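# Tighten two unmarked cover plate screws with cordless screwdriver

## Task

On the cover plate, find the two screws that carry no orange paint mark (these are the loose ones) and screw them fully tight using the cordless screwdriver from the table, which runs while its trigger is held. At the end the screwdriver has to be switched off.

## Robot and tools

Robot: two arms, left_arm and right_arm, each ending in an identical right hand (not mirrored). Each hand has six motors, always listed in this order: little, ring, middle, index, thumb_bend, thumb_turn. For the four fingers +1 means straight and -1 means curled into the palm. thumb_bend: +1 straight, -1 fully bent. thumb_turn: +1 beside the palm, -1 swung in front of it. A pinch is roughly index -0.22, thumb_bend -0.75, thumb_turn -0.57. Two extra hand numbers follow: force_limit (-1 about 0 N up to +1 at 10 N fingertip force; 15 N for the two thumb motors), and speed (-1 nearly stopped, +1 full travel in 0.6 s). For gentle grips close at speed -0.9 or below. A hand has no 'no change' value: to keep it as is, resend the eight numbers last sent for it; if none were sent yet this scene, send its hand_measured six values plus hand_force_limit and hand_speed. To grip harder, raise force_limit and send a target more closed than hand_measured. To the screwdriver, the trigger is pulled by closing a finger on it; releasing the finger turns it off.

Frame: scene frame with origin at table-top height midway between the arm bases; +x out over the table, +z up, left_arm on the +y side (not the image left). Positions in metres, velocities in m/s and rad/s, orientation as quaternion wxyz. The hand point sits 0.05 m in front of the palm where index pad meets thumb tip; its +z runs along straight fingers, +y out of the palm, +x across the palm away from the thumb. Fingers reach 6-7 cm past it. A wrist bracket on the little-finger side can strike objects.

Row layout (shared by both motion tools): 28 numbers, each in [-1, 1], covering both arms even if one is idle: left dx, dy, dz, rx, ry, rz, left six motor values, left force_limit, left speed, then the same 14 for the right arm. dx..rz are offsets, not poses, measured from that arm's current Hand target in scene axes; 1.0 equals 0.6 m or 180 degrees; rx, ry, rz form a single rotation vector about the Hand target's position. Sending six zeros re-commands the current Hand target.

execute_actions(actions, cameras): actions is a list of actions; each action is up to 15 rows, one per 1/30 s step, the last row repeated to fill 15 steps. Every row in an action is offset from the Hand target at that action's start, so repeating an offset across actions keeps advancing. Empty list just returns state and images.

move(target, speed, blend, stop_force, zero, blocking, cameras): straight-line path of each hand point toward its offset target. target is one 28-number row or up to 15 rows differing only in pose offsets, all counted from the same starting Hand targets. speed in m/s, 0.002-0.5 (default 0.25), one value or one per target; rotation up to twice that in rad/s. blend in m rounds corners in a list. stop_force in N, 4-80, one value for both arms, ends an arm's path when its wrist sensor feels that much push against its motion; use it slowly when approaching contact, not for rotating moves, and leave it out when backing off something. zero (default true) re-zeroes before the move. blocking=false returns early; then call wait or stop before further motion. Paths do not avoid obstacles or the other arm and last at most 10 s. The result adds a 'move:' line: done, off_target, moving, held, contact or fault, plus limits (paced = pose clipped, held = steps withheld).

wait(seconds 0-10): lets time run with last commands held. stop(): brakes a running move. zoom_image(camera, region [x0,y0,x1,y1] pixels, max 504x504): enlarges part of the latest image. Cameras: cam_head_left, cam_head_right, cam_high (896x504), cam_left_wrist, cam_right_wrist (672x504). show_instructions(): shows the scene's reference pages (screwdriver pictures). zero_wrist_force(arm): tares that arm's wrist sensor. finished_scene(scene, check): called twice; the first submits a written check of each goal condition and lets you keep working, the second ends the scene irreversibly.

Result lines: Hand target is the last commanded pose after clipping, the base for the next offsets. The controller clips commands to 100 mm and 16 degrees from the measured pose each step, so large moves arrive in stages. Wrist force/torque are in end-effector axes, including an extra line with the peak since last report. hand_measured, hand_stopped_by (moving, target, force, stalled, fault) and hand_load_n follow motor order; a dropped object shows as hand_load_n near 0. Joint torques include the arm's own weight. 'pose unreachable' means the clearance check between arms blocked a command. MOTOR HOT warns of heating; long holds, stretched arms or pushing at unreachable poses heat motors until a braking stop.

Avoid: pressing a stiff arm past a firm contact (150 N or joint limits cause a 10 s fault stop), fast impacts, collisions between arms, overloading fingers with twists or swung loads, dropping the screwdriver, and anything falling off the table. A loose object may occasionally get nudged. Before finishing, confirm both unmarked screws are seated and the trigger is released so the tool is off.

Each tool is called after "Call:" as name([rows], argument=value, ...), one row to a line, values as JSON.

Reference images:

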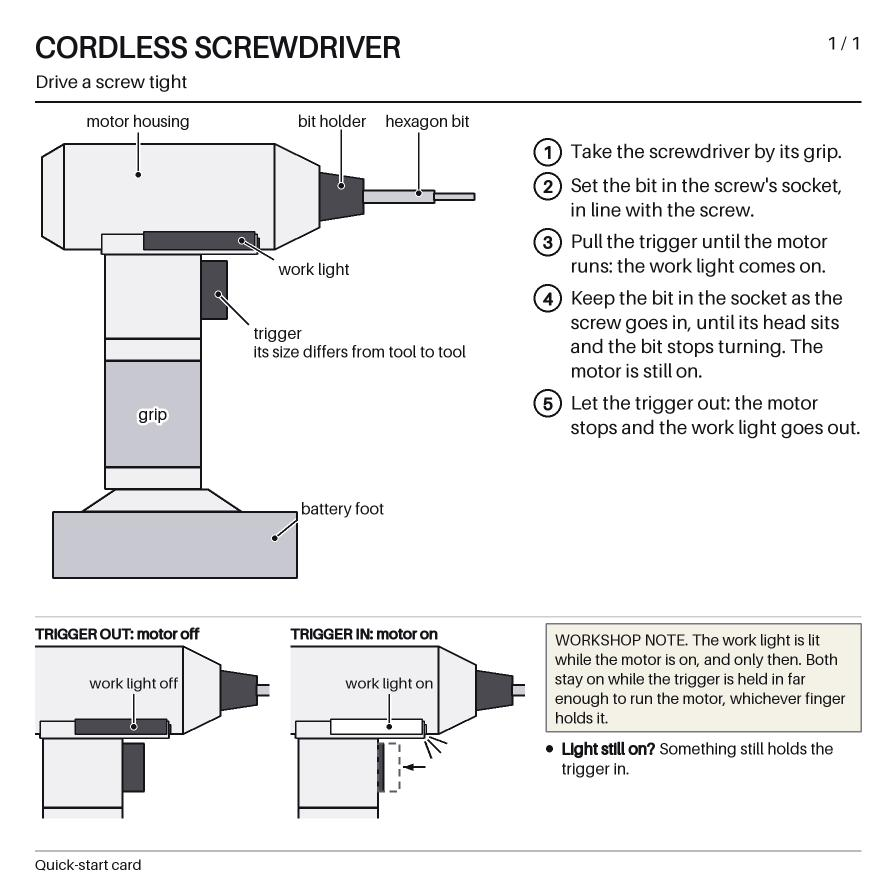

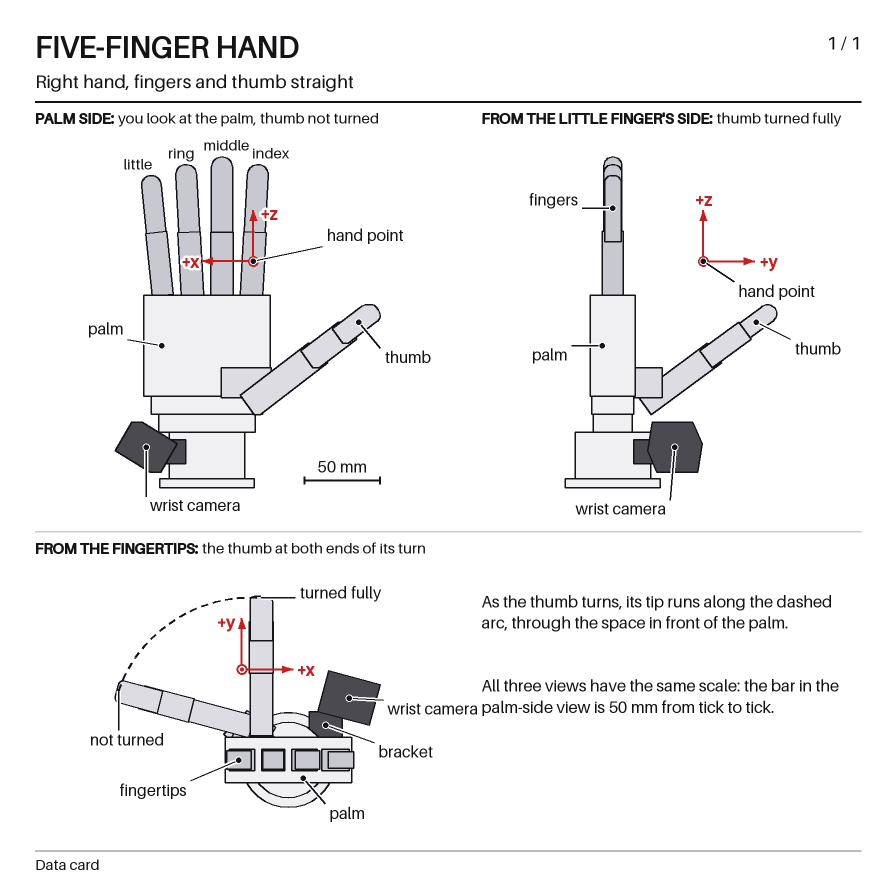

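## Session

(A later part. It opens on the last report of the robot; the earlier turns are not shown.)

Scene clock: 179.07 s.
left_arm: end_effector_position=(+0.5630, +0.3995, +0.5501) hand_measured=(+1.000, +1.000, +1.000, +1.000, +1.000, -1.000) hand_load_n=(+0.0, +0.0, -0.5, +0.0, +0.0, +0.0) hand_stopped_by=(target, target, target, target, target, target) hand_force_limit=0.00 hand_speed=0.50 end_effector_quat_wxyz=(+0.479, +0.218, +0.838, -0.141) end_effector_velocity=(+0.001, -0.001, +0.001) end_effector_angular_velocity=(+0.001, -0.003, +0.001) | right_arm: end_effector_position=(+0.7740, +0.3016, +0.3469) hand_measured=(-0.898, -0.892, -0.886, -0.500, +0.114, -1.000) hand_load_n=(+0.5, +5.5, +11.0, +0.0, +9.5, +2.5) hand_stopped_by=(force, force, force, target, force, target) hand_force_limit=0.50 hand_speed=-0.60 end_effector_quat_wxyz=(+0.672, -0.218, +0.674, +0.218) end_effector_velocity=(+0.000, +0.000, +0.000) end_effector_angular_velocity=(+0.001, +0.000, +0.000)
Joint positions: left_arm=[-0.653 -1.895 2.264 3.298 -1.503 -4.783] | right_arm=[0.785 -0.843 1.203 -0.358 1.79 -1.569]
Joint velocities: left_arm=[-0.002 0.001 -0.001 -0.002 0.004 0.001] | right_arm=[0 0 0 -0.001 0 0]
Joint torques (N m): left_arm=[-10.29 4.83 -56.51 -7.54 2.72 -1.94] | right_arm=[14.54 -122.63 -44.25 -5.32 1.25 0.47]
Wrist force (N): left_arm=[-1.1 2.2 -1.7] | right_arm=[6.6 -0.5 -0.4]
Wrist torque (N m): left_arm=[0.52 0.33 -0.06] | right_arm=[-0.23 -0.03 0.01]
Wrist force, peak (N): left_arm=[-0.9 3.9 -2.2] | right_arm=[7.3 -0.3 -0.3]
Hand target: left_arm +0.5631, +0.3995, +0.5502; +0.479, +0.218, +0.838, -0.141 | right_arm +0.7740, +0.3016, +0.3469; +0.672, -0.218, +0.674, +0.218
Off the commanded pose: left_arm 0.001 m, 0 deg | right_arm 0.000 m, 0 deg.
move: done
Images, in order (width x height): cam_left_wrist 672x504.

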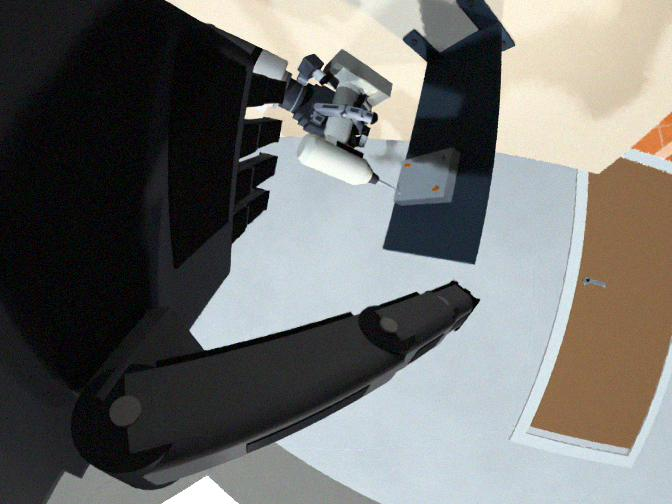

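Call:
zoom_image(camera="cam_left_wrist", region=[390, 182, 410, 197])

Call:
zoom_image(camera="cam_left_wrist", region=[424, 178, 444, 193])

Call:
zoom_image(camera="cam_left_wrist", region=[434, 148, 454, 163])

Scaled by 25.200 from the camera's 672x504 image, which has a finer 960x720 frame.

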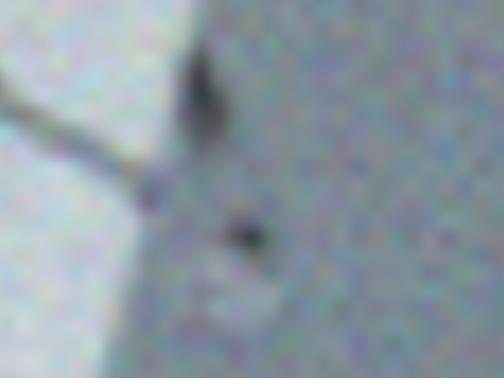

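Scaled by 25.200 from the camera's 672x504 image, which has a finer 960x720 frame.

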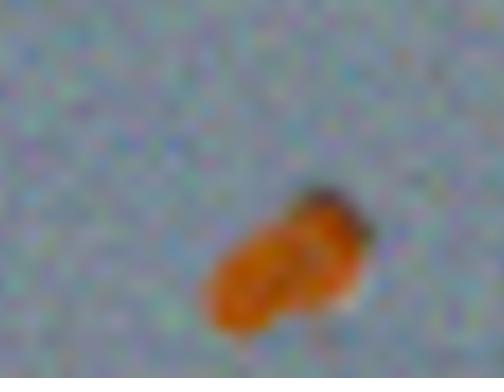

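Scaled by 25.200 from the camera's 672x504 image, which has a finer 960x720 frame.

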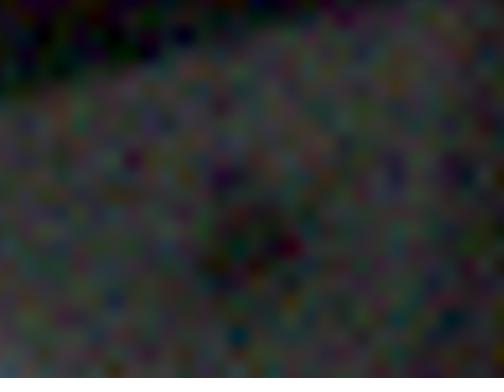

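Call:
move(target=[0,0,0,0,0,0,1,1,1,1,1,-1,0,0.5,0.0095,0.0039,0.0025,0,0,0,-0.98,-0.98,-0.98,-0.9,-0.98,-1,0.5,-0.6], speed=0.01, cameras=[])

Call:
move(target=[0,0,0,0,0,0,1,1,1,1,1,-1,0,0.5,0.0122,0.0088,0,0,0,0,-0.98,-0.98,-0.98,-0.9,-0.98,-1,0.5,-0.6], speed=0.006, stop_force=4, cameras=["cam_left_wrist"])

Call:
zoom_image(camera="cam_left_wrist", region=[380, 168, 420, 198])

Scene clock: 181.07 s.
left_arm: end_effector_position=(+0.5631, +0.3995, +0.5502) hand_measured=(+1.000, +1.000, +1.000, +1.000, +1.000, -1.000) hand_load_n=(+0.0, +0.0, +0.0, +0.0, +0.0, +0.0) hand_stopped_by=(target, target, target, target, target, target) hand_force_limit=0.00 hand_speed=0.50 end_effector_quat_wxyz=(+0.479, +0.218, +0.838, -0.141) end_effector_velocity=(+0.000, +0.000, +0.001) end_effector_angular_velocity=(+0.001, -0.001, -0.001) | right_arm: end_effector_position=(+0.7797, +0.3039, +0.3484) hand_measured=(-0.898, -0.892, -0.886, -0.872, +0.114, -1.000) hand_load_n=(+0.0, +4.5, +10.0, +9.5, +10.0, +2.0) hand_stopped_by=(force, force, force, force, force, target) hand_force_limit=0.50 hand_speed=-0.60 end_effector_quat_wxyz=(+0.672, -0.218, +0.674, +0.218) end_effector_velocity=(+0.000, +0.000, -0.001) end_effector_angular_velocity=(-0.001, +0.001, +0.000)
Joint positions: left_arm=[-0.653 -1.895 2.264 3.298 -1.502 -4.783] | right_arm=[0.782 -0.835 1.187 -0.349 1.787 -1.569]
Joint velocities: left_arm=[0 -0.001 0 0 0 0.002] | right_arm=[0 0 0.001 0 0 0]
Joint torques (N m): left_arm=[-8.6 2.01 -50.89 -6.12 0.97 -3] | right_arm=[-10.1 -117.25 -43.07 -3.24 -0.68 1.28]
Wrist force (N): left_arm=[-1.6 2.1 -1.5] | right_arm=[7.0 -0.1 -0.9]
Wrist torque (N m): left_arm=[0.50 0.38 -0.09] | right_arm=[-0.14 -0.08 0.05]
Wrist force, peak (N): left_arm=[-1.5 2.7 -1.6] | right_arm=[7.4 -0.4 -1.2]
Hand target: left_arm +0.5631, +0.3995, +0.5502; +0.479, +0.218, +0.838, -0.141 | right_arm +0.7797, +0.3039, +0.3484; +0.672, -0.218, +0.674, +0.218
Off the commanded pose: left_arm 0.000 m, 0 deg | right_arm 0.000 m, 0 deg.
move: done
No camera images: "cameras" was empty.

Scene clock: 183.00 s.
left_arm: end_effector_position=(+0.5631, +0.3995, +0.5502) hand_measured=(+1.000, +1.000, +1.000, +1.000, +1.000, -1.000) hand_load_n=(+0.0, +0.0, +0.0, +0.0, +0.0, +0.0) hand_stopped_by=(target, target, target, target, target, target) hand_force_limit=0.00 hand_speed=0.50 end_effector_quat_wxyz=(+0.479, +0.218, +0.838, -0.141) end_effector_velocity=(+0.000, +0.000, +0.000) end_effector_angular_velocity=(+0.001, -0.001, -0.001) | right_arm: end_effector_position=(+0.7842, +0.3071, +0.3484) hand_measured=(-0.898, -0.892, -0.886, -0.872, +0.114, -1.000) hand_load_n=(+0.0, +4.5, +9.0, +8.0, +11.0, +2.0) hand_stopped_by=(force, force, force, force, force, target) hand_force_limit=0.50 hand_speed=-0.60 end_effector_quat_wxyz=(+0.672, -0.218, +0.674, +0.218) end_effector_velocity=(+0.000, +0.000, +0.000) end_effector_angular_velocity=(+0.000, +0.000, +0.000)
Joint positions: left_arm=[-0.653 -1.895 2.264 3.298 -1.502 -4.783] | right_arm=[0.781 -0.827 1.172 -0.343 1.785 -1.569]
Joint velocities: left_arm=[0 0 0 0 0 0.001] | right_arm=[0 0 0 0 0 0]
Joint torques (N m): left_arm=[-1.03 1.52 -48.69 -4.36 -0.18 -1.24] | right_arm=[3.64 -124.68 -42.83 -6.39 1.32 1.26]
Wrist force (N): left_arm=[-1.2 2.2 -2.1] | right_arm=[7.6 -0.1 -1.8]
Wrist torque (N m): left_arm=[0.55 0.35 -0.06] | right_arm=[-0.21 -0.06 0.05]
Wrist force, peak (N): left_arm=[-1.8 2.8 -1.8] | right_arm=[9.8 -0.4 -9.6]
Hand target: left_arm +0.5631, +0.3995, +0.5502; +0.479, +0.218, +0.838, -0.141 | right_arm +0.7842, +0.3071, +0.3484; +0.672, -0.218, +0.674, +0.218
Off the commanded pose: left_arm 0.000 m, 0 deg | right_arm 0.003 m, 0 deg.
move: contact (right_arm)
Images, in order (width x height): cam_left_wrist 672x504.

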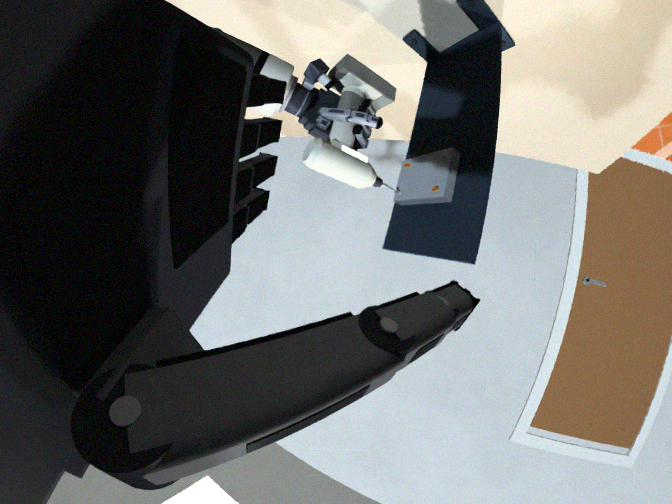

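Scaled by 12.600 from the camera's 672x504 image, which has a finer 960x720 frame.

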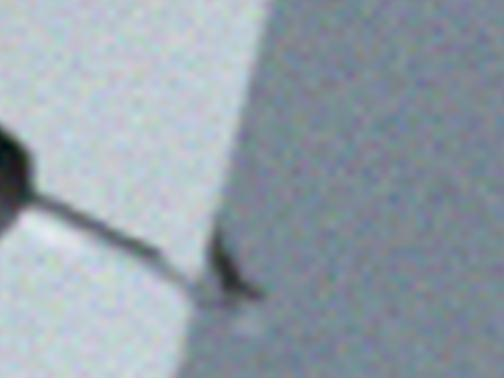

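Call:
move(target=[0,0,0,0,0,0,1,1,1,1,1,-1,0,0.5,-0.0030,-0.0001,0.0033,0,0,0,-0.98,-0.98,-0.98,-0.9,-0.98,-1,0.5,-0.6], speed=0.01, cameras=[])

Call:
move(target=[0,0,0,0,0,0,1,1,1,1,1,-1,0,0.5,0.0122,0.0088,0,0,0,0,-0.98,-0.98,-0.98,-0.9,-0.98,-1,0.5,-0.6], speed=0.006, stop_force=4, cameras=["cam_left_wrist"])

Call:
zoom_image(camera="cam_left_wrist", region=[380, 168, 420, 198])

Scene clock: 184.03 s.
left_arm: end_effector_position=(+0.5631, +0.3995, +0.5502) hand_measured=(+1.000, +1.000, +1.000, +1.000, +1.000, -1.000) hand_load_n=(+0.0, +0.0, +0.0, +0.0, +0.0, -0.5) hand_stopped_by=(target, target, target, target, target, target) hand_force_limit=0.00 hand_speed=0.50 end_effector_quat_wxyz=(+0.479, +0.218, +0.838, -0.141) end_effector_velocity=(+0.000, +0.000, +0.000) end_effector_angular_velocity=(+0.000, +0.000, +0.000) | right_arm: end_effector_position=(+0.7823, +0.3071, +0.3504) hand_measured=(-0.898, -0.892, -0.886, -0.872, +0.114, -1.000) hand_load_n=(+0.0, +4.0, +9.0, +8.5, +11.0, +2.0) hand_stopped_by=(force, force, force, force, force, target) hand_force_limit=0.50 hand_speed=-0.60 end_effector_quat_wxyz=(+0.672, -0.218, +0.674, +0.218) end_effector_velocity=(+0.000, +0.000, -0.001) end_effector_angular_velocity=(-0.001, +0.001, +0.000)
Joint positions: left_arm=[-0.653 -1.895 2.264 3.298 -1.502 -4.783] | right_arm=[0.782 -0.83 1.173 -0.341 1.787 -1.569]
Joint velocities: left_arm=[0 0 0 0 0 0] | right_arm=[0 0.001 0 0.001 0 0]
Joint torques (N m): left_arm=[5.65 5.31 -45.95 -4.25 -0.44 -0.48] | right_arm=[11.48 -114.83 -42.37 -2.2 1.75 1.29]
Wrist force (N): left_arm=[-1.4 2.3 -1.2] | right_arm=[6.9 -0.4 -1.0]
Wrist torque (N m): left_arm=[0.50 0.35 -0.07] | right_arm=[-0.17 -0.06 0.04]
Wrist force, peak (N): left_arm=[-1.2 2.6 -2.1] | right_arm=[8.4 -0.1 -2.8]
Hand target: left_arm +0.5631, +0.3995, +0.5502; +0.479, +0.218, +0.838, -0.141 | right_arm +0.7824, +0.3071, +0.3504; +0.672, -0.218, +0.674, +0.218
Off the commanded pose: left_arm 0.000 m, 0 deg | right_arm 0.000 m, 0 deg.
move: done
No camera images: "cameras" was empty.

Scene clock: 185.50 s.
left_arm: end_effector_position=(+0.5631, +0.3995, +0.5502) hand_measured=(+1.000, +1.000, +1.000, +1.000, +1.000, -1.000) hand_load_n=(+0.0, +0.0, +0.0, +0.0, +0.0, -0.5) hand_stopped_by=(target, target, target, target, target, target) hand_force_limit=0.00 hand_speed=0.50 end_effector_quat_wxyz=(+0.479, +0.218, +0.838, -0.141) end_effector_velocity=(+0.000, +0.000, +0.000) end_effector_angular_velocity=(-0.001, +0.000, +0.000) | right_arm: end_effector_position=(+0.7831, +0.3078, +0.3504) hand_measured=(-0.898, -0.892, -0.886, -0.872, +0.114, -1.000) hand_load_n=(+0.0, +4.5, +9.0, +8.0, +11.0, +1.5) hand_stopped_by=(force, force, force, force, force, target) hand_force_limit=0.50 hand_speed=-0.60 end_effector_quat_wxyz=(+0.672, -0.218, +0.674, +0.218) end_effector_velocity=(+0.000, +0.000, +0.001) end_effector_angular_velocity=(+0.000, +0.000, +0.000)
Joint positions: left_arm=[-0.653 -1.895 2.264 3.298 -1.502 -4.783] | right_arm=[0.782 -0.828 1.17 -0.34 1.787 -1.569]
Joint velocities: left_arm=[0 0 0 0 0 -0.001] | right_arm=[0 -0.001 0 0 0 0]
Joint torques (N m): left_arm=[8.9 3.29 -43.04 -3.73 -1.02 0.4] | right_arm=[14.32 -124.12 -42.34 -6.09 1.24 1.23]
Wrist force (N): left_arm=[-1.6 2.3 -2.0] | right_arm=[7.0 -0.4 -0.4]
Wrist torque (N m): left_arm=[0.55 0.39 -0.08] | right_arm=[-0.22 -0.10 0.05]
Wrist force, peak (N): left_arm=[-1.4 2.6 -2.0] | right_arm=[7.5 -0.4 -6.8]
Hand target: left_arm +0.5631, +0.3995, +0.5502; +0.479, +0.218, +0.838, -0.141 | right_arm +0.7831, +0.3078, +0.3504; +0.672, -0.218, +0.674, +0.218
Off the commanded pose: left_arm 0.000 m, 0 deg | right_arm 0.008 m, 0 deg.
move: contact (right_arm)
Images, in order (width x height): cam_left_wrist 672x504.

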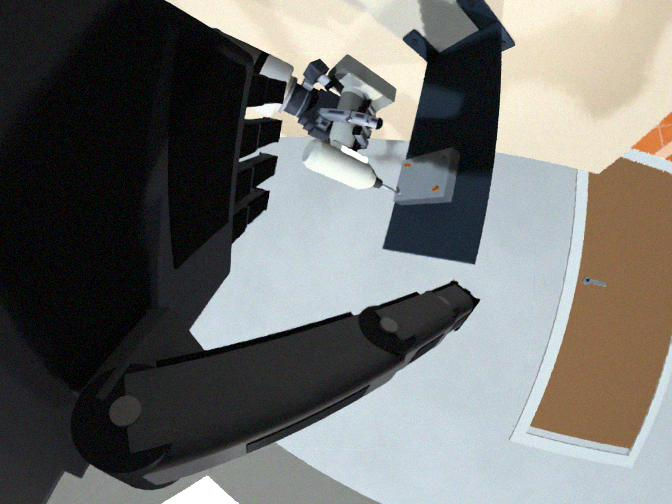

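Scaled by 12.600 from the camera's 672x504 image, which has a finer 960x720 frame.

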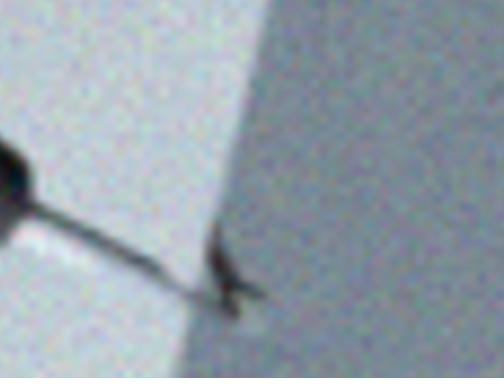

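Call:
move(target=[0,0,0,0,0,0,1,1,1,1,1,-1,0,0.5,-0.0040,0.0012,0.0014,0,0,0,-0.98,-0.98,-0.98,-0.9,-0.98,-1,0.5,-0.6], speed=0.01, cameras=[])

Call:
move(target=[0,0,0,0,0,0,1,1,1,1,1,-1,0,0.5,0.0108,0.0078,0,0,0,0,-0.98,-0.98,-0.98,-0.9,-0.98,-1,0.5,-0.6], speed=0.006, stop_force=4, cameras=["cam_left_wrist"])

Call:
zoom_image(camera="cam_left_wrist", region=[380, 168, 420, 198])

Scene clock: 186.57 s.
left_arm: end_effector_position=(+0.5631, +0.3995, +0.5502) hand_measured=(+1.000, +1.000, +1.000, +1.000, +1.000, -1.000) hand_load_n=(+0.0, +0.0, +0.0, +0.0, +0.0, +0.0) hand_stopped_by=(target, target, target, target, target, target) hand_force_limit=0.00 hand_speed=0.50 end_effector_quat_wxyz=(+0.479, +0.218, +0.838, -0.141) end_effector_velocity=(+0.000, +0.000, +0.000) end_effector_angular_velocity=(+0.000, +0.000, +0.000) | right_arm: end_effector_position=(+0.7807, +0.3086, +0.3513) hand_measured=(-0.898, -0.892, -0.886, -0.872, +0.114, -1.000) hand_load_n=(+0.0, +4.5, +9.0, +8.0, +11.0, +1.5) hand_stopped_by=(force, force, force, force, force, target) hand_force_limit=0.50 hand_speed=-0.60 end_effector_quat_wxyz=(+0.672, -0.218, +0.674, +0.218) end_effector_velocity=(+0.000, +0.000, +0.001) end_effector_angular_velocity=(+0.000, +0.001, +0.000)
Joint positions: left_arm=[-0.653 -1.895 2.264 3.298 -1.502 -4.783] | right_arm=[0.784 -0.829 1.171 -0.339 1.789 -1.569]
Joint velocities: left_arm=[0 -0.001 0 0 0 0] | right_arm=[0 -0.001 0 0.002 0 0]
Joint torques (N m): left_arm=[7.08 5.36 -41.39 -2.68 -0.71 1.38] | right_arm=[8.06 -119.39 -42.28 -1.71 1.56 1.35]
Wrist force (N): left_arm=[-1.8 2.3 -2.0] | right_arm=[6.9 -0.5 -0.7]
Wrist torque (N m): left_arm=[0.55 0.43 -0.09] | right_arm=[-0.21 -0.06 0.03]
Wrist force, peak (N): left_arm=[-1.8 2.3 -2.0] | right_arm=[7.5 -0.1 -0.7]
Hand target: left_arm +0.5631, +0.3995, +0.5502; +0.479, +0.218, +0.838, -0.141 | right_arm +0.7807, +0.3086, +0.3513; +0.672, -0.218, +0.674, +0.218
Off the commanded pose: left_arm 0.000 m, 0 deg | right_arm 0.000 m, 0 deg.
move: done
No camera images: "cameras" was empty.

Scene clock: 188.50 s.
left_arm: end_effector_position=(+0.5631, +0.3995, +0.5502) hand_measured=(+1.000, +1.000, +1.000, +1.000, +1.000, -1.000) hand_load_n=(+0.0, +0.0, +0.0, +0.0, +0.0, -0.5) hand_stopped_by=(target, target, target, target, target, target) hand_force_limit=0.00 hand_speed=0.50 end_effector_quat_wxyz=(+0.479, +0.218, +0.838, -0.141) end_effector_velocity=(+0.000, -0.001, +0.000) end_effector_angular_velocity=(+0.000, +0.000, -0.002) | right_arm: end_effector_position=(+0.7854, +0.3119, +0.3513) hand_measured=(-0.898, -0.892, -0.886, -0.872, +0.114, -1.000) hand_load_n=(+0.5, +5.0, +9.5, +8.5, +11.0, +1.0) hand_stopped_by=(force, force, force, force, force, target) hand_force_limit=0.50 hand_speed=-0.60 end_effector_quat_wxyz=(+0.672, -0.218, +0.674, +0.218) end_effector_velocity=(+0.000, +0.000, +0.001) end_effector_angular_velocity=(+0.000, +0.000, +0.000)
Joint positions: left_arm=[-0.653 -1.895 2.264 3.298 -1.502 -4.783] | right_arm=[0.783 -0.82 1.155 -0.333 1.788 -1.569]
Joint velocities: left_arm=[-0.001 0 0 0 -0.001 0.001] | right_arm=[0 0 0 0 0 0]
Joint torques (N m): left_arm=[8.15 1.44 -36.19 -2.25 -0.59 2.58] | right_arm=[-1.73 -120.58 -43.33 -5.88 2.54 1.18]
Wrist force (N): left_arm=[-1.2 2.3 -1.6] | right_arm=[6.0 1.1 -2.2]
Wrist torque (N m): left_arm=[0.53 0.33 -0.06] | right_arm=[-0.25 -0.27 -0.06]
Wrist force, peak (N): left_arm=[-1.4 2.9 -1.9] | right_arm=[10.5 2.9 -13.1]
Hand target: left_arm +0.5631, +0.3995, +0.5502; +0.479, +0.218, +0.838, -0.141 | right_arm +0.7853, +0.3119, +0.3513; +0.672, -0.218, +0.674, +0.218
Off the commanded pose: left_arm 0.000 m, 0 deg | right_arm 0.002 m, 0 deg.
move: contact (right_arm)
Images, in order (width x height): cam_left_wrist 672x504.

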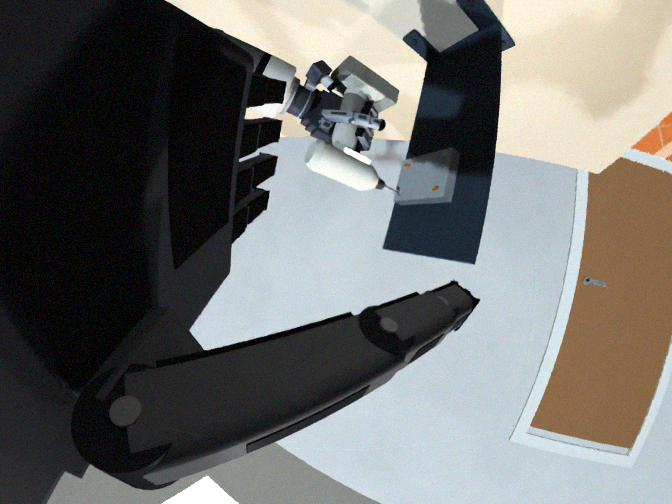

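Scaled by 12.600 from the camera's 672x504 image, which has a finer 960x720 frame.

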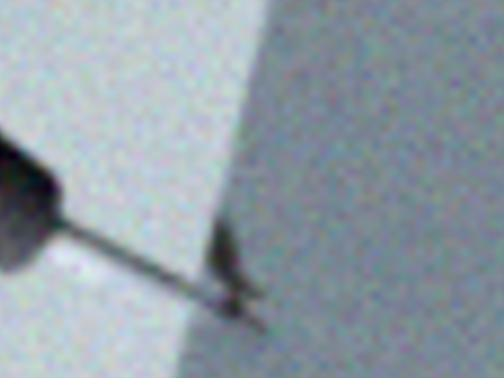

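Call:
move(target=[0,0,0,0,0,0,1,1,1,1,1,-1,0,0.5,0.0020,0.0015,0,0,0,0,-0.98,-0.98,-0.98,-0.9,-0.98,-1,0.5,-0.6], speed=0.004, stop_force=10, cameras=["cam_left_wrist"])

Call:
zoom_image(camera="cam_left_wrist", region=[380, 168, 420, 198])

Scene clock: 189.67 s.
left_arm: end_effector_position=(+0.5631, +0.3995, +0.5502) hand_measured=(+1.000, +1.000, +1.000, +1.000, +1.000, -1.000) hand_load_n=(+0.0, +0.0, +0.0, +0.0, +0.0, +0.0) hand_stopped_by=(target, target, target, target, target, target) hand_force_limit=0.00 hand_speed=0.50 end_effector_quat_wxyz=(+0.479, +0.218, +0.838, -0.141) end_effector_velocity=(+0.000, -0.001, -0.001) end_effector_angular_velocity=(+0.000, +0.001, -0.001) | right_arm: end_effector_position=(+0.7855, +0.3120, +0.3513) hand_measured=(-0.898, -0.892, -0.886, -0.872, +0.114, -1.000) hand_load_n=(+0.5, +4.5, +9.0, +7.5, +11.0, +1.0) hand_stopped_by=(force, force, force, force, force, target) hand_force_limit=0.50 hand_speed=-0.60 end_effector_quat_wxyz=(+0.672, -0.218, +0.674, +0.218) end_effector_velocity=(+0.000, +0.000, -0.001) end_effector_angular_velocity=(-0.001, +0.000, +0.000)
Joint positions: left_arm=[-0.653 -1.895 2.264 3.298 -1.502 -4.783] | right_arm=[0.783 -0.82 1.155 -0.332 1.788 -1.569]
Joint velocities: left_arm=[-0.001 0.001 0 0 0 0] | right_arm=[0 0.001 0 0 0 0]
Joint torques (N m): left_arm=[5.43 0.95 -34.51 -1.15 -0.97 2.85] | right_arm=[-4.35 -125.56 -45.32 -7.42 1.26 1.36]
Wrist force (N): left_arm=[-1.5 2.0 -1.8] | right_arm=[8.9 2.0 -8.7]
Wrist torque (N m): left_arm=[0.49 0.38 -0.08] | right_arm=[-0.08 -0.17 -0.01]
Wrist force, peak (N): left_arm=[-1.3 2.6 -1.9] | right_arm=[11.3 2.6 -14.5]
Hand target: left_arm +0.5631, +0.3995, +0.5502; +0.479, +0.218, +0.838, -0.141 | right_arm +0.7855, +0.3120, +0.3513; +0.672, -0.218, +0.674, +0.218
Off the commanded pose: left_arm 0.000 m, 0 deg | right_arm 0.001 m, 0 deg.
move: contact (right_arm)
Images, in order (width x height): cam_left_wrist 672x504.

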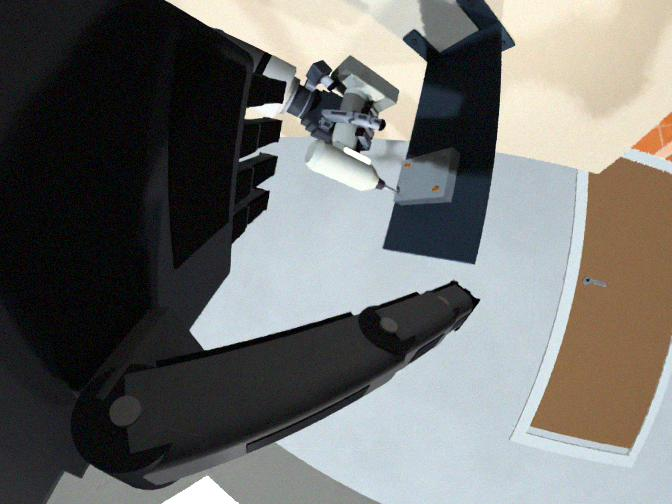

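Scaled by 12.600 from the camera's 672x504 image, which has a finer 960x720 frame.

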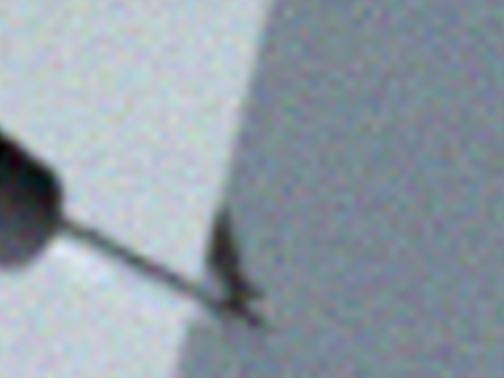

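Call:
move(target=[0,0,0,0,0,0,1,1,1,1,1,-1,0,0.5,0.0020,0.0015,0,0,0,0,-0.98,-0.98,-0.98,-0.9,-0.98,-1,0.5,-0.6], speed=0.004, stop_force=12, cameras=["cam_left_wrist", "cam_high", "cam_right_wrist"])

Call:
zoom_image(camera="cam_left_wrist", region=[390, 182, 410, 197])

Scene clock: 190.93 s.
left_arm: end_effector_position=(+0.5631, +0.3995, +0.5502) hand_measured=(+1.000, +1.000, +1.000, +1.000, +1.000, -1.000) hand_load_n=(+0.0, +0.0, +0.0, +0.0, +0.0, +0.0) hand_stopped_by=(target, target, target, target, target, target) hand_force_limit=0.00 hand_speed=0.50 end_effector_quat_wxyz=(+0.479, +0.218, +0.838, -0.141) end_effector_velocity=(+0.000, +0.001, +0.000) end_effector_angular_velocity=(-0.001, +0.001, +0.002) | right_arm: end_effector_position=(+0.7859, +0.3125, +0.3513) hand_measured=(-0.898, -0.892, -0.886, -0.872, +0.114, -1.000) hand_load_n=(+1.0, +5.0, +8.0, +7.0, +11.5, +0.5) hand_stopped_by=(force, force, force, force, force, target) hand_force_limit=0.50 hand_speed=-0.60 end_effector_quat_wxyz=(+0.672, -0.218, +0.674, +0.218) end_effector_velocity=(+0.000, +0.000, +0.000) end_effector_angular_velocity=(+0.000, +0.001, +0.000)
Joint positions: left_arm=[-0.653 -1.895 2.264 3.298 -1.502 -4.783] | right_arm=[0.783 -0.819 1.153 -0.332 1.788 -1.569]
Joint velocities: left_arm=[0.001 0 0 0 0 -0.002] | right_arm=[0 -0.001 0 0.001 0 0]
Joint torques (N m): left_arm=[6.24 -0.04 -32.36 -1.32 -0.64 2.18] | right_arm=[-9.38 -126.01 -46.81 -8 2.66 1.15]
Wrist force (N): left_arm=[-1.7 2.3 -1.6] | right_arm=[10.2 2.5 -12.0]
Wrist torque (N m): left_arm=[0.53 0.42 -0.09] | right_arm=[-0.06 -0.37 0.01]
Wrist force, peak (N): left_arm=[-1.3 2.5 -2.4] | right_arm=[12.7 2.8 -20.7]
Hand target: left_arm +0.5631, +0.3995, +0.5502; +0.479, +0.218, +0.838, -0.141 | right_arm +0.7859, +0.3125, +0.3513; +0.672, -0.218, +0.674, +0.218
Off the commanded pose: left_arm 0.000 m, 0 deg | right_arm 0.001 m, 0 deg.
move: contact (right_arm)
Images, in order (width x height): cam_high 896x504, cam_left_wrist 672x504, cam_right_wrist 672x504.

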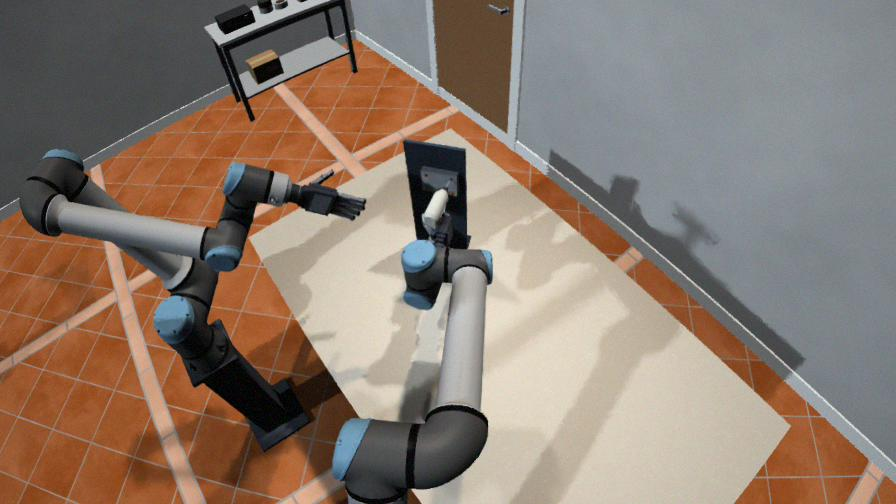

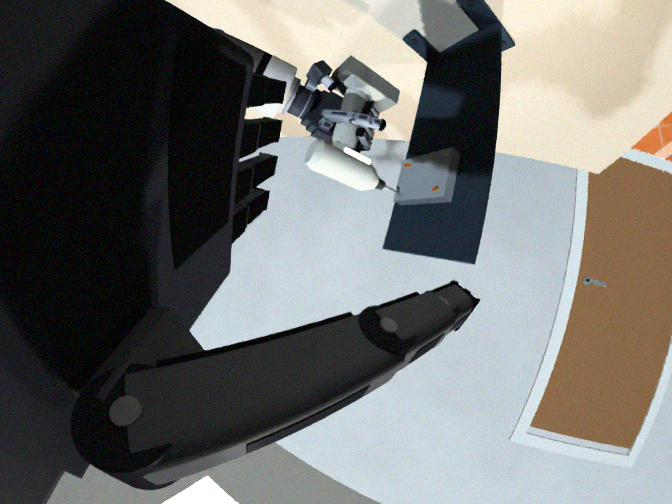

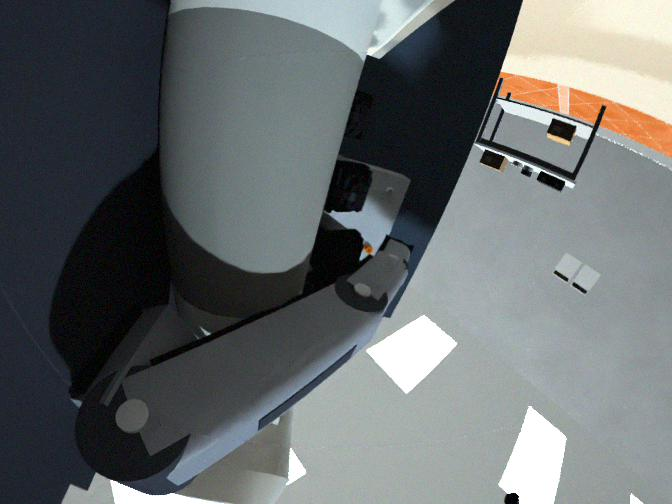

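Scaled by 25.200 from the camera's 672x504 image, which has a finer 960x720 frame.

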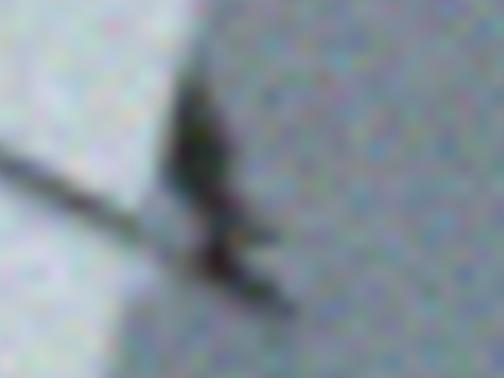

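Call:
move([
  [0,0,0,0,0,0,1,1,1,1,1,-1,0,0.5,-0.0108,-0.0078,0,0,0,0,-0.98,-0.98,-0.98,-0.9,-0.98,-1,0.5,-0.6],
  [0,0,0,0,0,0,1,1,1,1,1,-1,0,0.5,-0.0070,-0.0131,-0.0047,0,0,0,-0.98,-0.98,-0.98,-0.9,-0.98,-1,0.5,-0.6],
], speed=0.02, cameras=["cam_left_wrist"])

Call:
zoom_image(camera="cam_left_wrist", region=[390, 182, 410, 197])

Call:
move(target=[0,0,0,0,0,0,1,1,1,1,1,-1,0,0.5,0.0122,0.0088,0,0,0,0,-0.98,-0.98,-0.98,-0.9,-0.98,-1,0.5,-0.6], speed=0.006, stop_force=8, cameras=["cam_left_wrist"])

Call:
zoom_image(camera="cam_left_wrist", region=[390, 182, 410, 197])

Scene clock: 193.13 s.
left_arm: end_effector_position=(+0.5631, +0.3995, +0.5502) hand_measured=(+1.000, +1.000, +1.000, +1.000, +1.000, -1.000) hand_load_n=(+0.0, +0.0, +0.0, +0.0, +0.0, -0.5) hand_stopped_by=(target, target, target, target, target, target) hand_force_limit=0.00 hand_speed=0.50 end_effector_quat_wxyz=(+0.479, +0.218, +0.838, -0.141) end_effector_velocity=(+0.000, +0.000, +0.001) end_effector_angular_velocity=(+0.001, -0.001, -0.001) | right_arm: end_effector_position=(+0.7818, +0.3046, +0.3484) hand_measured=(-0.898, -0.892, -0.886, -0.872, +0.114, -1.000) hand_load_n=(+0.5, +5.0, +9.5, +8.0, +11.0, +2.0) hand_stopped_by=(force, force, force, force, force, target) hand_force_limit=0.50 hand_speed=-0.60 end_effector_quat_wxyz=(+0.672, -0.218, +0.674, +0.218) end_effector_velocity=(+0.000, +0.000, +0.004) end_effector_angular_velocity=(+0.003, -0.002, -0.001)
Joint positions: left_arm=[-0.653 -1.895 2.264 3.298 -1.502 -4.783] | right_arm=[0.781 -0.832 1.182 -0.347 1.785 -1.569]
Joint velocities: left_arm=[0 -0.001 0 0 0 0.001] | right_arm=[0 -0.002 -0.001 0 0.001 0]
Joint torques (N m): left_arm=[5.95 3.21 -32.68 -0.9 -0.46 2.12] | right_arm=[6.08 -120.24 -52.17 -2.38 1.08 1.23]
Wrist force (N): left_arm=[-1.5 2.2 -1.9] | right_arm=[6.9 -0.3 -0.5]
Wrist torque (N m): left_arm=[0.54 0.38 -0.08] | right_arm=[-0.19 -0.08 0.04]
Wrist force, peak (N): left_arm=[-1.7 2.3 -2.1] | right_arm=[10.2 2.6 -12.1]
Hand target: left_arm +0.5631, +0.3995, +0.5502; +0.479, +0.218, +0.838, -0.141 | right_arm +0.7817, +0.3046, +0.3485; +0.672, -0.218, +0.674, +0.218
Off the commanded pose: left_arm 0.000 m, 0 deg | right_arm 0.000 m, 0 deg.
move: done
Images, in order (width x height): cam_left_wrist 672x504.

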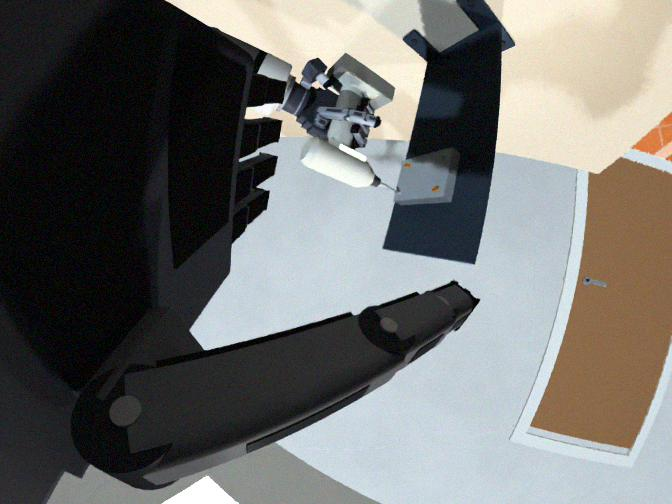

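Scaled by 25.200 from the camera's 672x504 image, which has a finer 960x720 frame.

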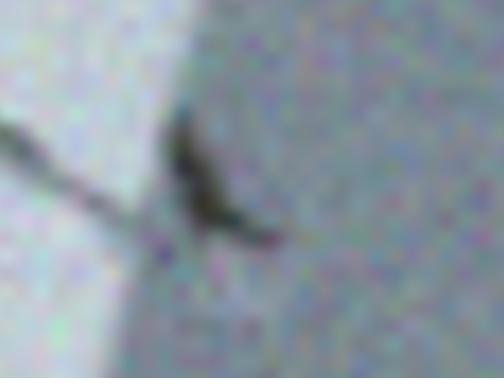

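Scene clock: 194.77 s.
left_arm: end_effector_position=(+0.5631, +0.3995, +0.5502) hand_measured=(+1.000, +1.000, +1.000, +1.000, +1.000, -1.000) hand_load_n=(+0.0, +0.0, +0.0, +0.0, +0.0, +0.0) hand_stopped_by=(target, target, target, target, target, target) hand_force_limit=0.00 hand_speed=0.50 end_effector_quat_wxyz=(+0.479, +0.218, +0.838, -0.141) end_effector_velocity=(+0.000, +0.001, +0.000) end_effector_angular_velocity=(-0.001, +0.001, +0.001) | right_arm: end_effector_position=(+0.7847, +0.3068, +0.3484) hand_measured=(-0.898, -0.892, -0.886, -0.872, +0.114, -1.000) hand_load_n=(+0.5, +5.0, +9.0, +7.0, +11.5, +1.0) hand_stopped_by=(force, force, force, force, force, target) hand_force_limit=0.50 hand_speed=-0.60 end_effector_quat_wxyz=(+0.672, -0.218, +0.674, +0.218) end_effector_velocity=(+0.000, +0.000, +0.000) end_effector_angular_velocity=(+0.000, +0.000, +0.000)
Joint positions: left_arm=[-0.653 -1.895 2.264 3.298 -1.502 -4.783] | right_arm=[0.78 -0.827 1.172 -0.343 1.785 -1.569]
Joint velocities: left_arm=[0.001 0 0 0 0 -0.001] | right_arm=[0 0 0 -0.001 0 0]
Joint torques (N m): left_arm=[5.03 5.07 -31.44 -1.34 -0.93 2.28] | right_arm=[-1.4 -124.28 -42.95 -6.38 1.39 0.88]
Wrist force (N): left_arm=[-1.4 2.7 -1.9] | right_arm=[7.4 0.4 -3.2]
Wrist torque (N m): left_arm=[0.60 0.37 -0.06] | right_arm=[-0.07 -0.17 0.05]
Wrist force, peak (N): left_arm=[-1.4 2.7 -1.9] | right_arm=[8.6 0.5 -10.3]
Hand target: left_arm +0.5631, +0.3995, +0.5502; +0.479, +0.218, +0.838, -0.141 | right_arm +0.7847, +0.3068, +0.3484; +0.672, -0.218, +0.674, +0.218
Off the commanded pose: left_arm 0.000 m, 0 deg | right_arm 0.005 m, 0 deg.
move: contact (right_arm)
Images, in order (width x height): cam_left_wrist 672x504.

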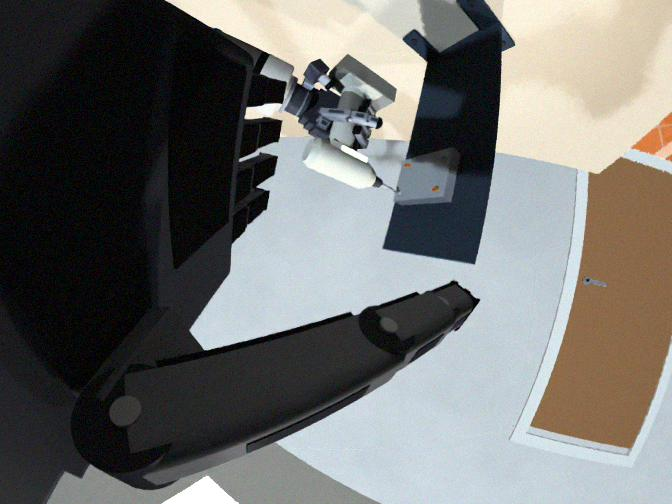

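Scaled by 25.200 from the camera's 672x504 image, which has a finer 960x720 frame.

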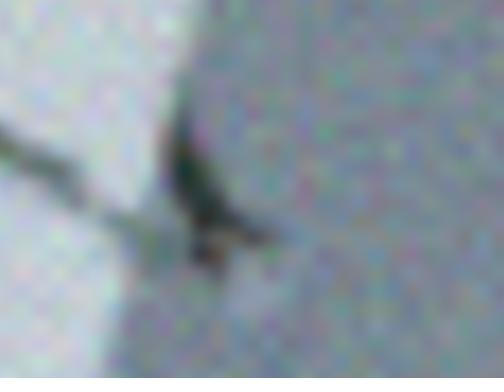

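Call:
move(target=[0,0,0,0,0,0,1,1,1,1,1,-1,0,0.5,0.00135,0.00098,0,0,0,0,-0.98,-0.98,-0.98,-0.9,-0.98,-1,0.5,-0.6], speed=0.004, stop_force=10, cameras=["cam_left_wrist"])

Scene clock: 197.83 s.
left_arm: end_effector_position=(+0.5631, +0.3995, +0.5502) hand_measured=(+1.000, +1.000, +1.000, +1.000, +1.000, -1.000) hand_load_n=(+0.0, +0.0, +0.0, +0.0, +0.0, -0.5) hand_stopped_by=(target, target, target, target, target, target) hand_force_limit=0.00 hand_speed=0.50 end_effector_quat_wxyz=(+0.479, +0.218, +0.838, -0.141) end_effector_velocity=(+0.000, +0.000, +0.000) end_effector_angular_velocity=(+0.000, +0.000, -0.001) | right_arm: end_effector_position=(+0.7850, +0.3071, +0.3485) hand_measured=(-0.898, -0.892, -0.886, -0.872, +0.114, -1.000) hand_load_n=(+1.5, +5.5, +8.5, +6.5, +12.0, +0.5) hand_stopped_by=(force, force, force, force, force, target) hand_force_limit=0.50 hand_speed=-0.60 end_effector_quat_wxyz=(+0.672, -0.218, +0.674, +0.218) end_effector_velocity=(+0.000, +0.000, +0.000) end_effector_angular_velocity=(+0.000, +0.000, +0.000)
Joint positions: left_arm=[-0.653 -1.895 2.264 3.298 -1.502 -4.783] | right_arm=[0.78 -0.826 1.171 -0.342 1.785 -1.569]
Joint velocities: left_arm=[0 0 0 0 -0.001 0.001] | right_arm=[0 0 0 0 0 0]
Joint torques (N m): left_arm=[4.04 -0.6 -34.08 -1.79 -0.53 1.94] | right_arm=[0.95 -122.34 -45.57 -7.1 1.18 1.03]
Wrist force (N): left_arm=[-1.8 2.2 -1.8] | right_arm=[8.0 0.4 -9.3]
Wrist torque (N m): left_arm=[0.53 0.43 -0.09] | right_arm=[0.08 -0.45 0.06]
Wrist force, peak (N): left_arm=[-1.7 2.6 -2.0] | right_arm=[8.6 0.5 -13.7]
Hand target: left_arm +0.5631, +0.3995, +0.5502; +0.479, +0.218, +0.838, -0.141 | right_arm +0.7850, +0.3071, +0.3485; +0.672, -0.218, +0.674, +0.218
Off the commanded pose: left_arm 0.000 m, 0 deg | right_arm 0.001 m, 0 deg.
move: contact (right_arm)
Images, in order (width x height): cam_left_wrist 672x504.

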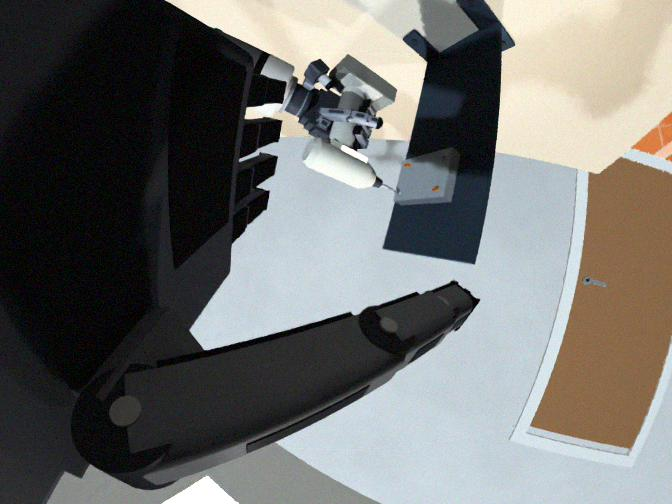

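Call:
move(target=[0,0,0,0,0,0,1,1,1,1,1,-1,0,0.5,-0.00068,-0.00049,0.00167,0,0,0,-0.98,-0.98,-0.98,-0.9,-0.98,-1,0.5,-0.6], speed=0.004, cameras=[])

Call:
move(target=[0,0,0,0,0,0,1,1,1,1,1,-1,0,0.5,-0.00098,0.00135,0,0,0,0,-0.98,-0.98,-0.98,-0.9,-0.98,-1,0.5,-0.6], speed=0.004, cameras=[])

Call:
move(target=[0,0,0,0,0,0,1,1,1,1,1,-1,0,0.5,0.00098,-0.00135,0,0,0,0,-0.98,-0.98,-0.98,-0.9,-0.98,-1,0.5,-0.6], speed=0.004, cameras=[])

Scene clock: 199.00 s.
left_arm: end_effector_position=(+0.5631, +0.3995, +0.5502) hand_measured=(+1.000, +1.000, +1.000, +1.000, +1.000, -1.000) hand_load_n=(+0.0, +0.0, +0.0, +0.0, +0.0, +0.0) hand_stopped_by=(target, target, target, target, target, target) hand_force_limit=0.00 hand_speed=0.50 end_effector_quat_wxyz=(+0.479, +0.218, +0.838, -0.141) end_effector_velocity=(+0.000, +0.000, +0.001) end_effector_angular_velocity=(-0.002, -0.001, +0.000) | right_arm: end_effector_position=(+0.7846, +0.3068, +0.3495) hand_measured=(-0.898, -0.892, -0.886, -0.872, +0.114, -1.000) hand_load_n=(+0.5, +5.0, +9.0, +7.0, +11.5, +1.5) hand_stopped_by=(force, force, force, force, force, target) hand_force_limit=0.50 hand_speed=-0.60 end_effector_quat_wxyz=(+0.672, -0.218, +0.674, +0.218) end_effector_velocity=(+0.000, +0.000, +0.000) end_effector_angular_velocity=(+0.000, +0.000, +0.000)
Joint positions: left_arm=[-0.653 -1.895 2.264 3.298 -1.502 -4.783] | right_arm=[0.78 -0.827 1.171 -0.341 1.785 -1.569]
Joint velocities: left_arm=[0 -0.001 0 -0.001 -0.001 -0.001] | right_arm=[0 0 0 0 0 0]
Joint torques (N m): left_arm=[8.5 2.81 -33.38 -1.54 -0.24 2.21] | right_arm=[13.71 -119.9 -41.47 -1.85 2.21 1.03]
Wrist force (N): left_arm=[-1.5 2.0 -1.9] | right_arm=[7.4 0.0 -1.3]
Wrist torque (N m): left_arm=[0.49 0.38 -0.09] | right_arm=[-0.12 -0.13 0.07]
Wrist force, peak (N): left_arm=[-1.7 2.5 -1.8] | right_arm=[8.5 0.5 -10.1]
Hand target: left_arm +0.5631, +0.3995, +0.5502; +0.479, +0.218, +0.838, -0.141 | right_arm +0.7846, +0.3068, +0.3495; +0.672, -0.218, +0.674, +0.218
Off the commanded pose: left_arm 0.000 m, 0 deg | right_arm 0.000 m, 0 deg.
move: done
No camera images: "cameras" was empty.

Scene clock: 199.70 s.
left_arm: end_effector_position=(+0.5631, +0.3995, +0.5502) hand_measured=(+1.000, +1.000, +1.000, +1.000, +1.000, -1.000) hand_load_n=(+0.0, +0.0, +0.0, +0.0, +0.0, +0.0) hand_stopped_by=(target, target, target, target, target, target) hand_force_limit=0.00 hand_speed=0.50 end_effector_quat_wxyz=(+0.479, +0.218, +0.838, -0.141) end_effector_velocity=(+0.000, -0.001, +0.000) end_effector_angular_velocity=(-0.001, +0.000, -0.001) | right_arm: end_effector_position=(+0.7840, +0.3077, +0.3495) hand_measured=(-0.898, -0.892, -0.886, -0.872, +0.114, -1.000) hand_load_n=(+0.5, +5.0, +9.0, +7.0, +11.5, +1.5) hand_stopped_by=(force, force, force, force, force, target) hand_force_limit=0.50 hand_speed=-0.60 end_effector_quat_wxyz=(+0.672, -0.218, +0.674, +0.218) end_effector_velocity=(+0.000, +0.000, +0.001) end_effector_angular_velocity=(+0.000, -0.001, +0.000)
Joint positions: left_arm=[-0.653 -1.895 2.264 3.298 -1.502 -4.783] | right_arm=[0.781 -0.827 1.17 -0.341 1.786 -1.569]
Joint velocities: left_arm=[-0.001 0 0 0 0 -0.001] | right_arm=[0 0 0 0 0 0]
Joint torques (N m): left_arm=[9.71 0.75 -34.15 -1.68 -0.63 2.25] | right_arm=[12.41 -105.87 -51.55 -1.56 1.94 1.03]
Wrist force (N): left_arm=[-1.3 2.6 -1.8] | right_arm=[7.0 -0.1 -0.5]
Wrist torque (N m): left_arm=[0.58 0.35 -0.05] | right_arm=[-0.15 -0.08 0.05]
Wrist force, peak (N): left_arm=[-1.3 2.6 -1.8] | right_arm=[7.2 -0.1 -1.5]
Hand target: left_arm +0.5631, +0.3995, +0.5502; +0.479, +0.218, +0.838, -0.141 | right_arm +0.7840, +0.3076, +0.3495; +0.672, -0.218, +0.674, +0.218
Off the commanded pose: left_arm 0.000 m, 0 deg | right_arm 0.000 m, 0 deg.
move: done
No camera images: "cameras" was empty.

Scene clock: 200.40 s.
left_arm: end_effector_position=(+0.5631, +0.3995, +0.5502) hand_measured=(+1.000, +1.000, +1.000, +1.000, +1.000, -1.000) hand_load_n=(+0.0, +0.0, +0.0, +0.0, +0.0, +0.0) hand_stopped_by=(target, target, target, target, target, target) hand_force_limit=0.00 hand_speed=0.50 end_effector_quat_wxyz=(+0.479, +0.218, +0.838, -0.141) end_effector_velocity=(+0.000, +0.001, +0.000) end_effector_angular_velocity=(-0.001, +0.000, +0.002) | right_arm: end_effector_position=(+0.7846, +0.3068, +0.3495) hand_measured=(-0.898, -0.892, -0.886, -0.872, +0.114, -1.000) hand_load_n=(+0.5, +5.0, +9.0, +7.5, +11.5, +1.5) hand_stopped_by=(force, force, force, force, force, target) hand_force_limit=0.50 hand_speed=-0.60 end_effector_quat_wxyz=(+0.672, -0.218, +0.674, +0.218) end_effector_velocity=(+0.000, +0.000, -0.001) end_effector_angular_velocity=(-0.001, +0.000, +0.000)
Joint positions: left_arm=[-0.653 -1.895 2.264 3.298 -1.502 -4.783] | right_arm=[0.78 -0.827 1.171 -0.341 1.785 -1.569]
Joint velocities: left_arm=[0.001 0 0 0 0.001 -0.002] | right_arm=[0 0.001 0 0 0 0]
Joint torques (N m): left_arm=[6.09 0.94 -31.82 -1.94 -0.33 1.82] | right_arm=[-13.69 -123.73 -41.76 -6.53 -1.08 0.94]
Wrist force (N): left_arm=[-1.3 2.3 -1.4] | right_arm=[6.8 -0.2 -0.4]
Wrist torque (N m): left_arm=[0.51 0.33 -0.07] | right_arm=[-0.19 -0.06 0.03]
Wrist force, peak (N): left_arm=[-1.2 2.5 -2.0] | right_arm=[7.5 -0.2 -1.1]
Hand target: left_arm +0.5631, +0.3995, +0.5502; +0.479, +0.218, +0.838, -0.141 | right_arm +0.7846, +0.3068, +0.3495; +0.672, -0.218, +0.674, +0.218
Off the commanded pose: left_arm 0.000 m, 0 deg | right_arm 0.000 m, 0 deg.
move: done
No camera images: "cameras" was empty.


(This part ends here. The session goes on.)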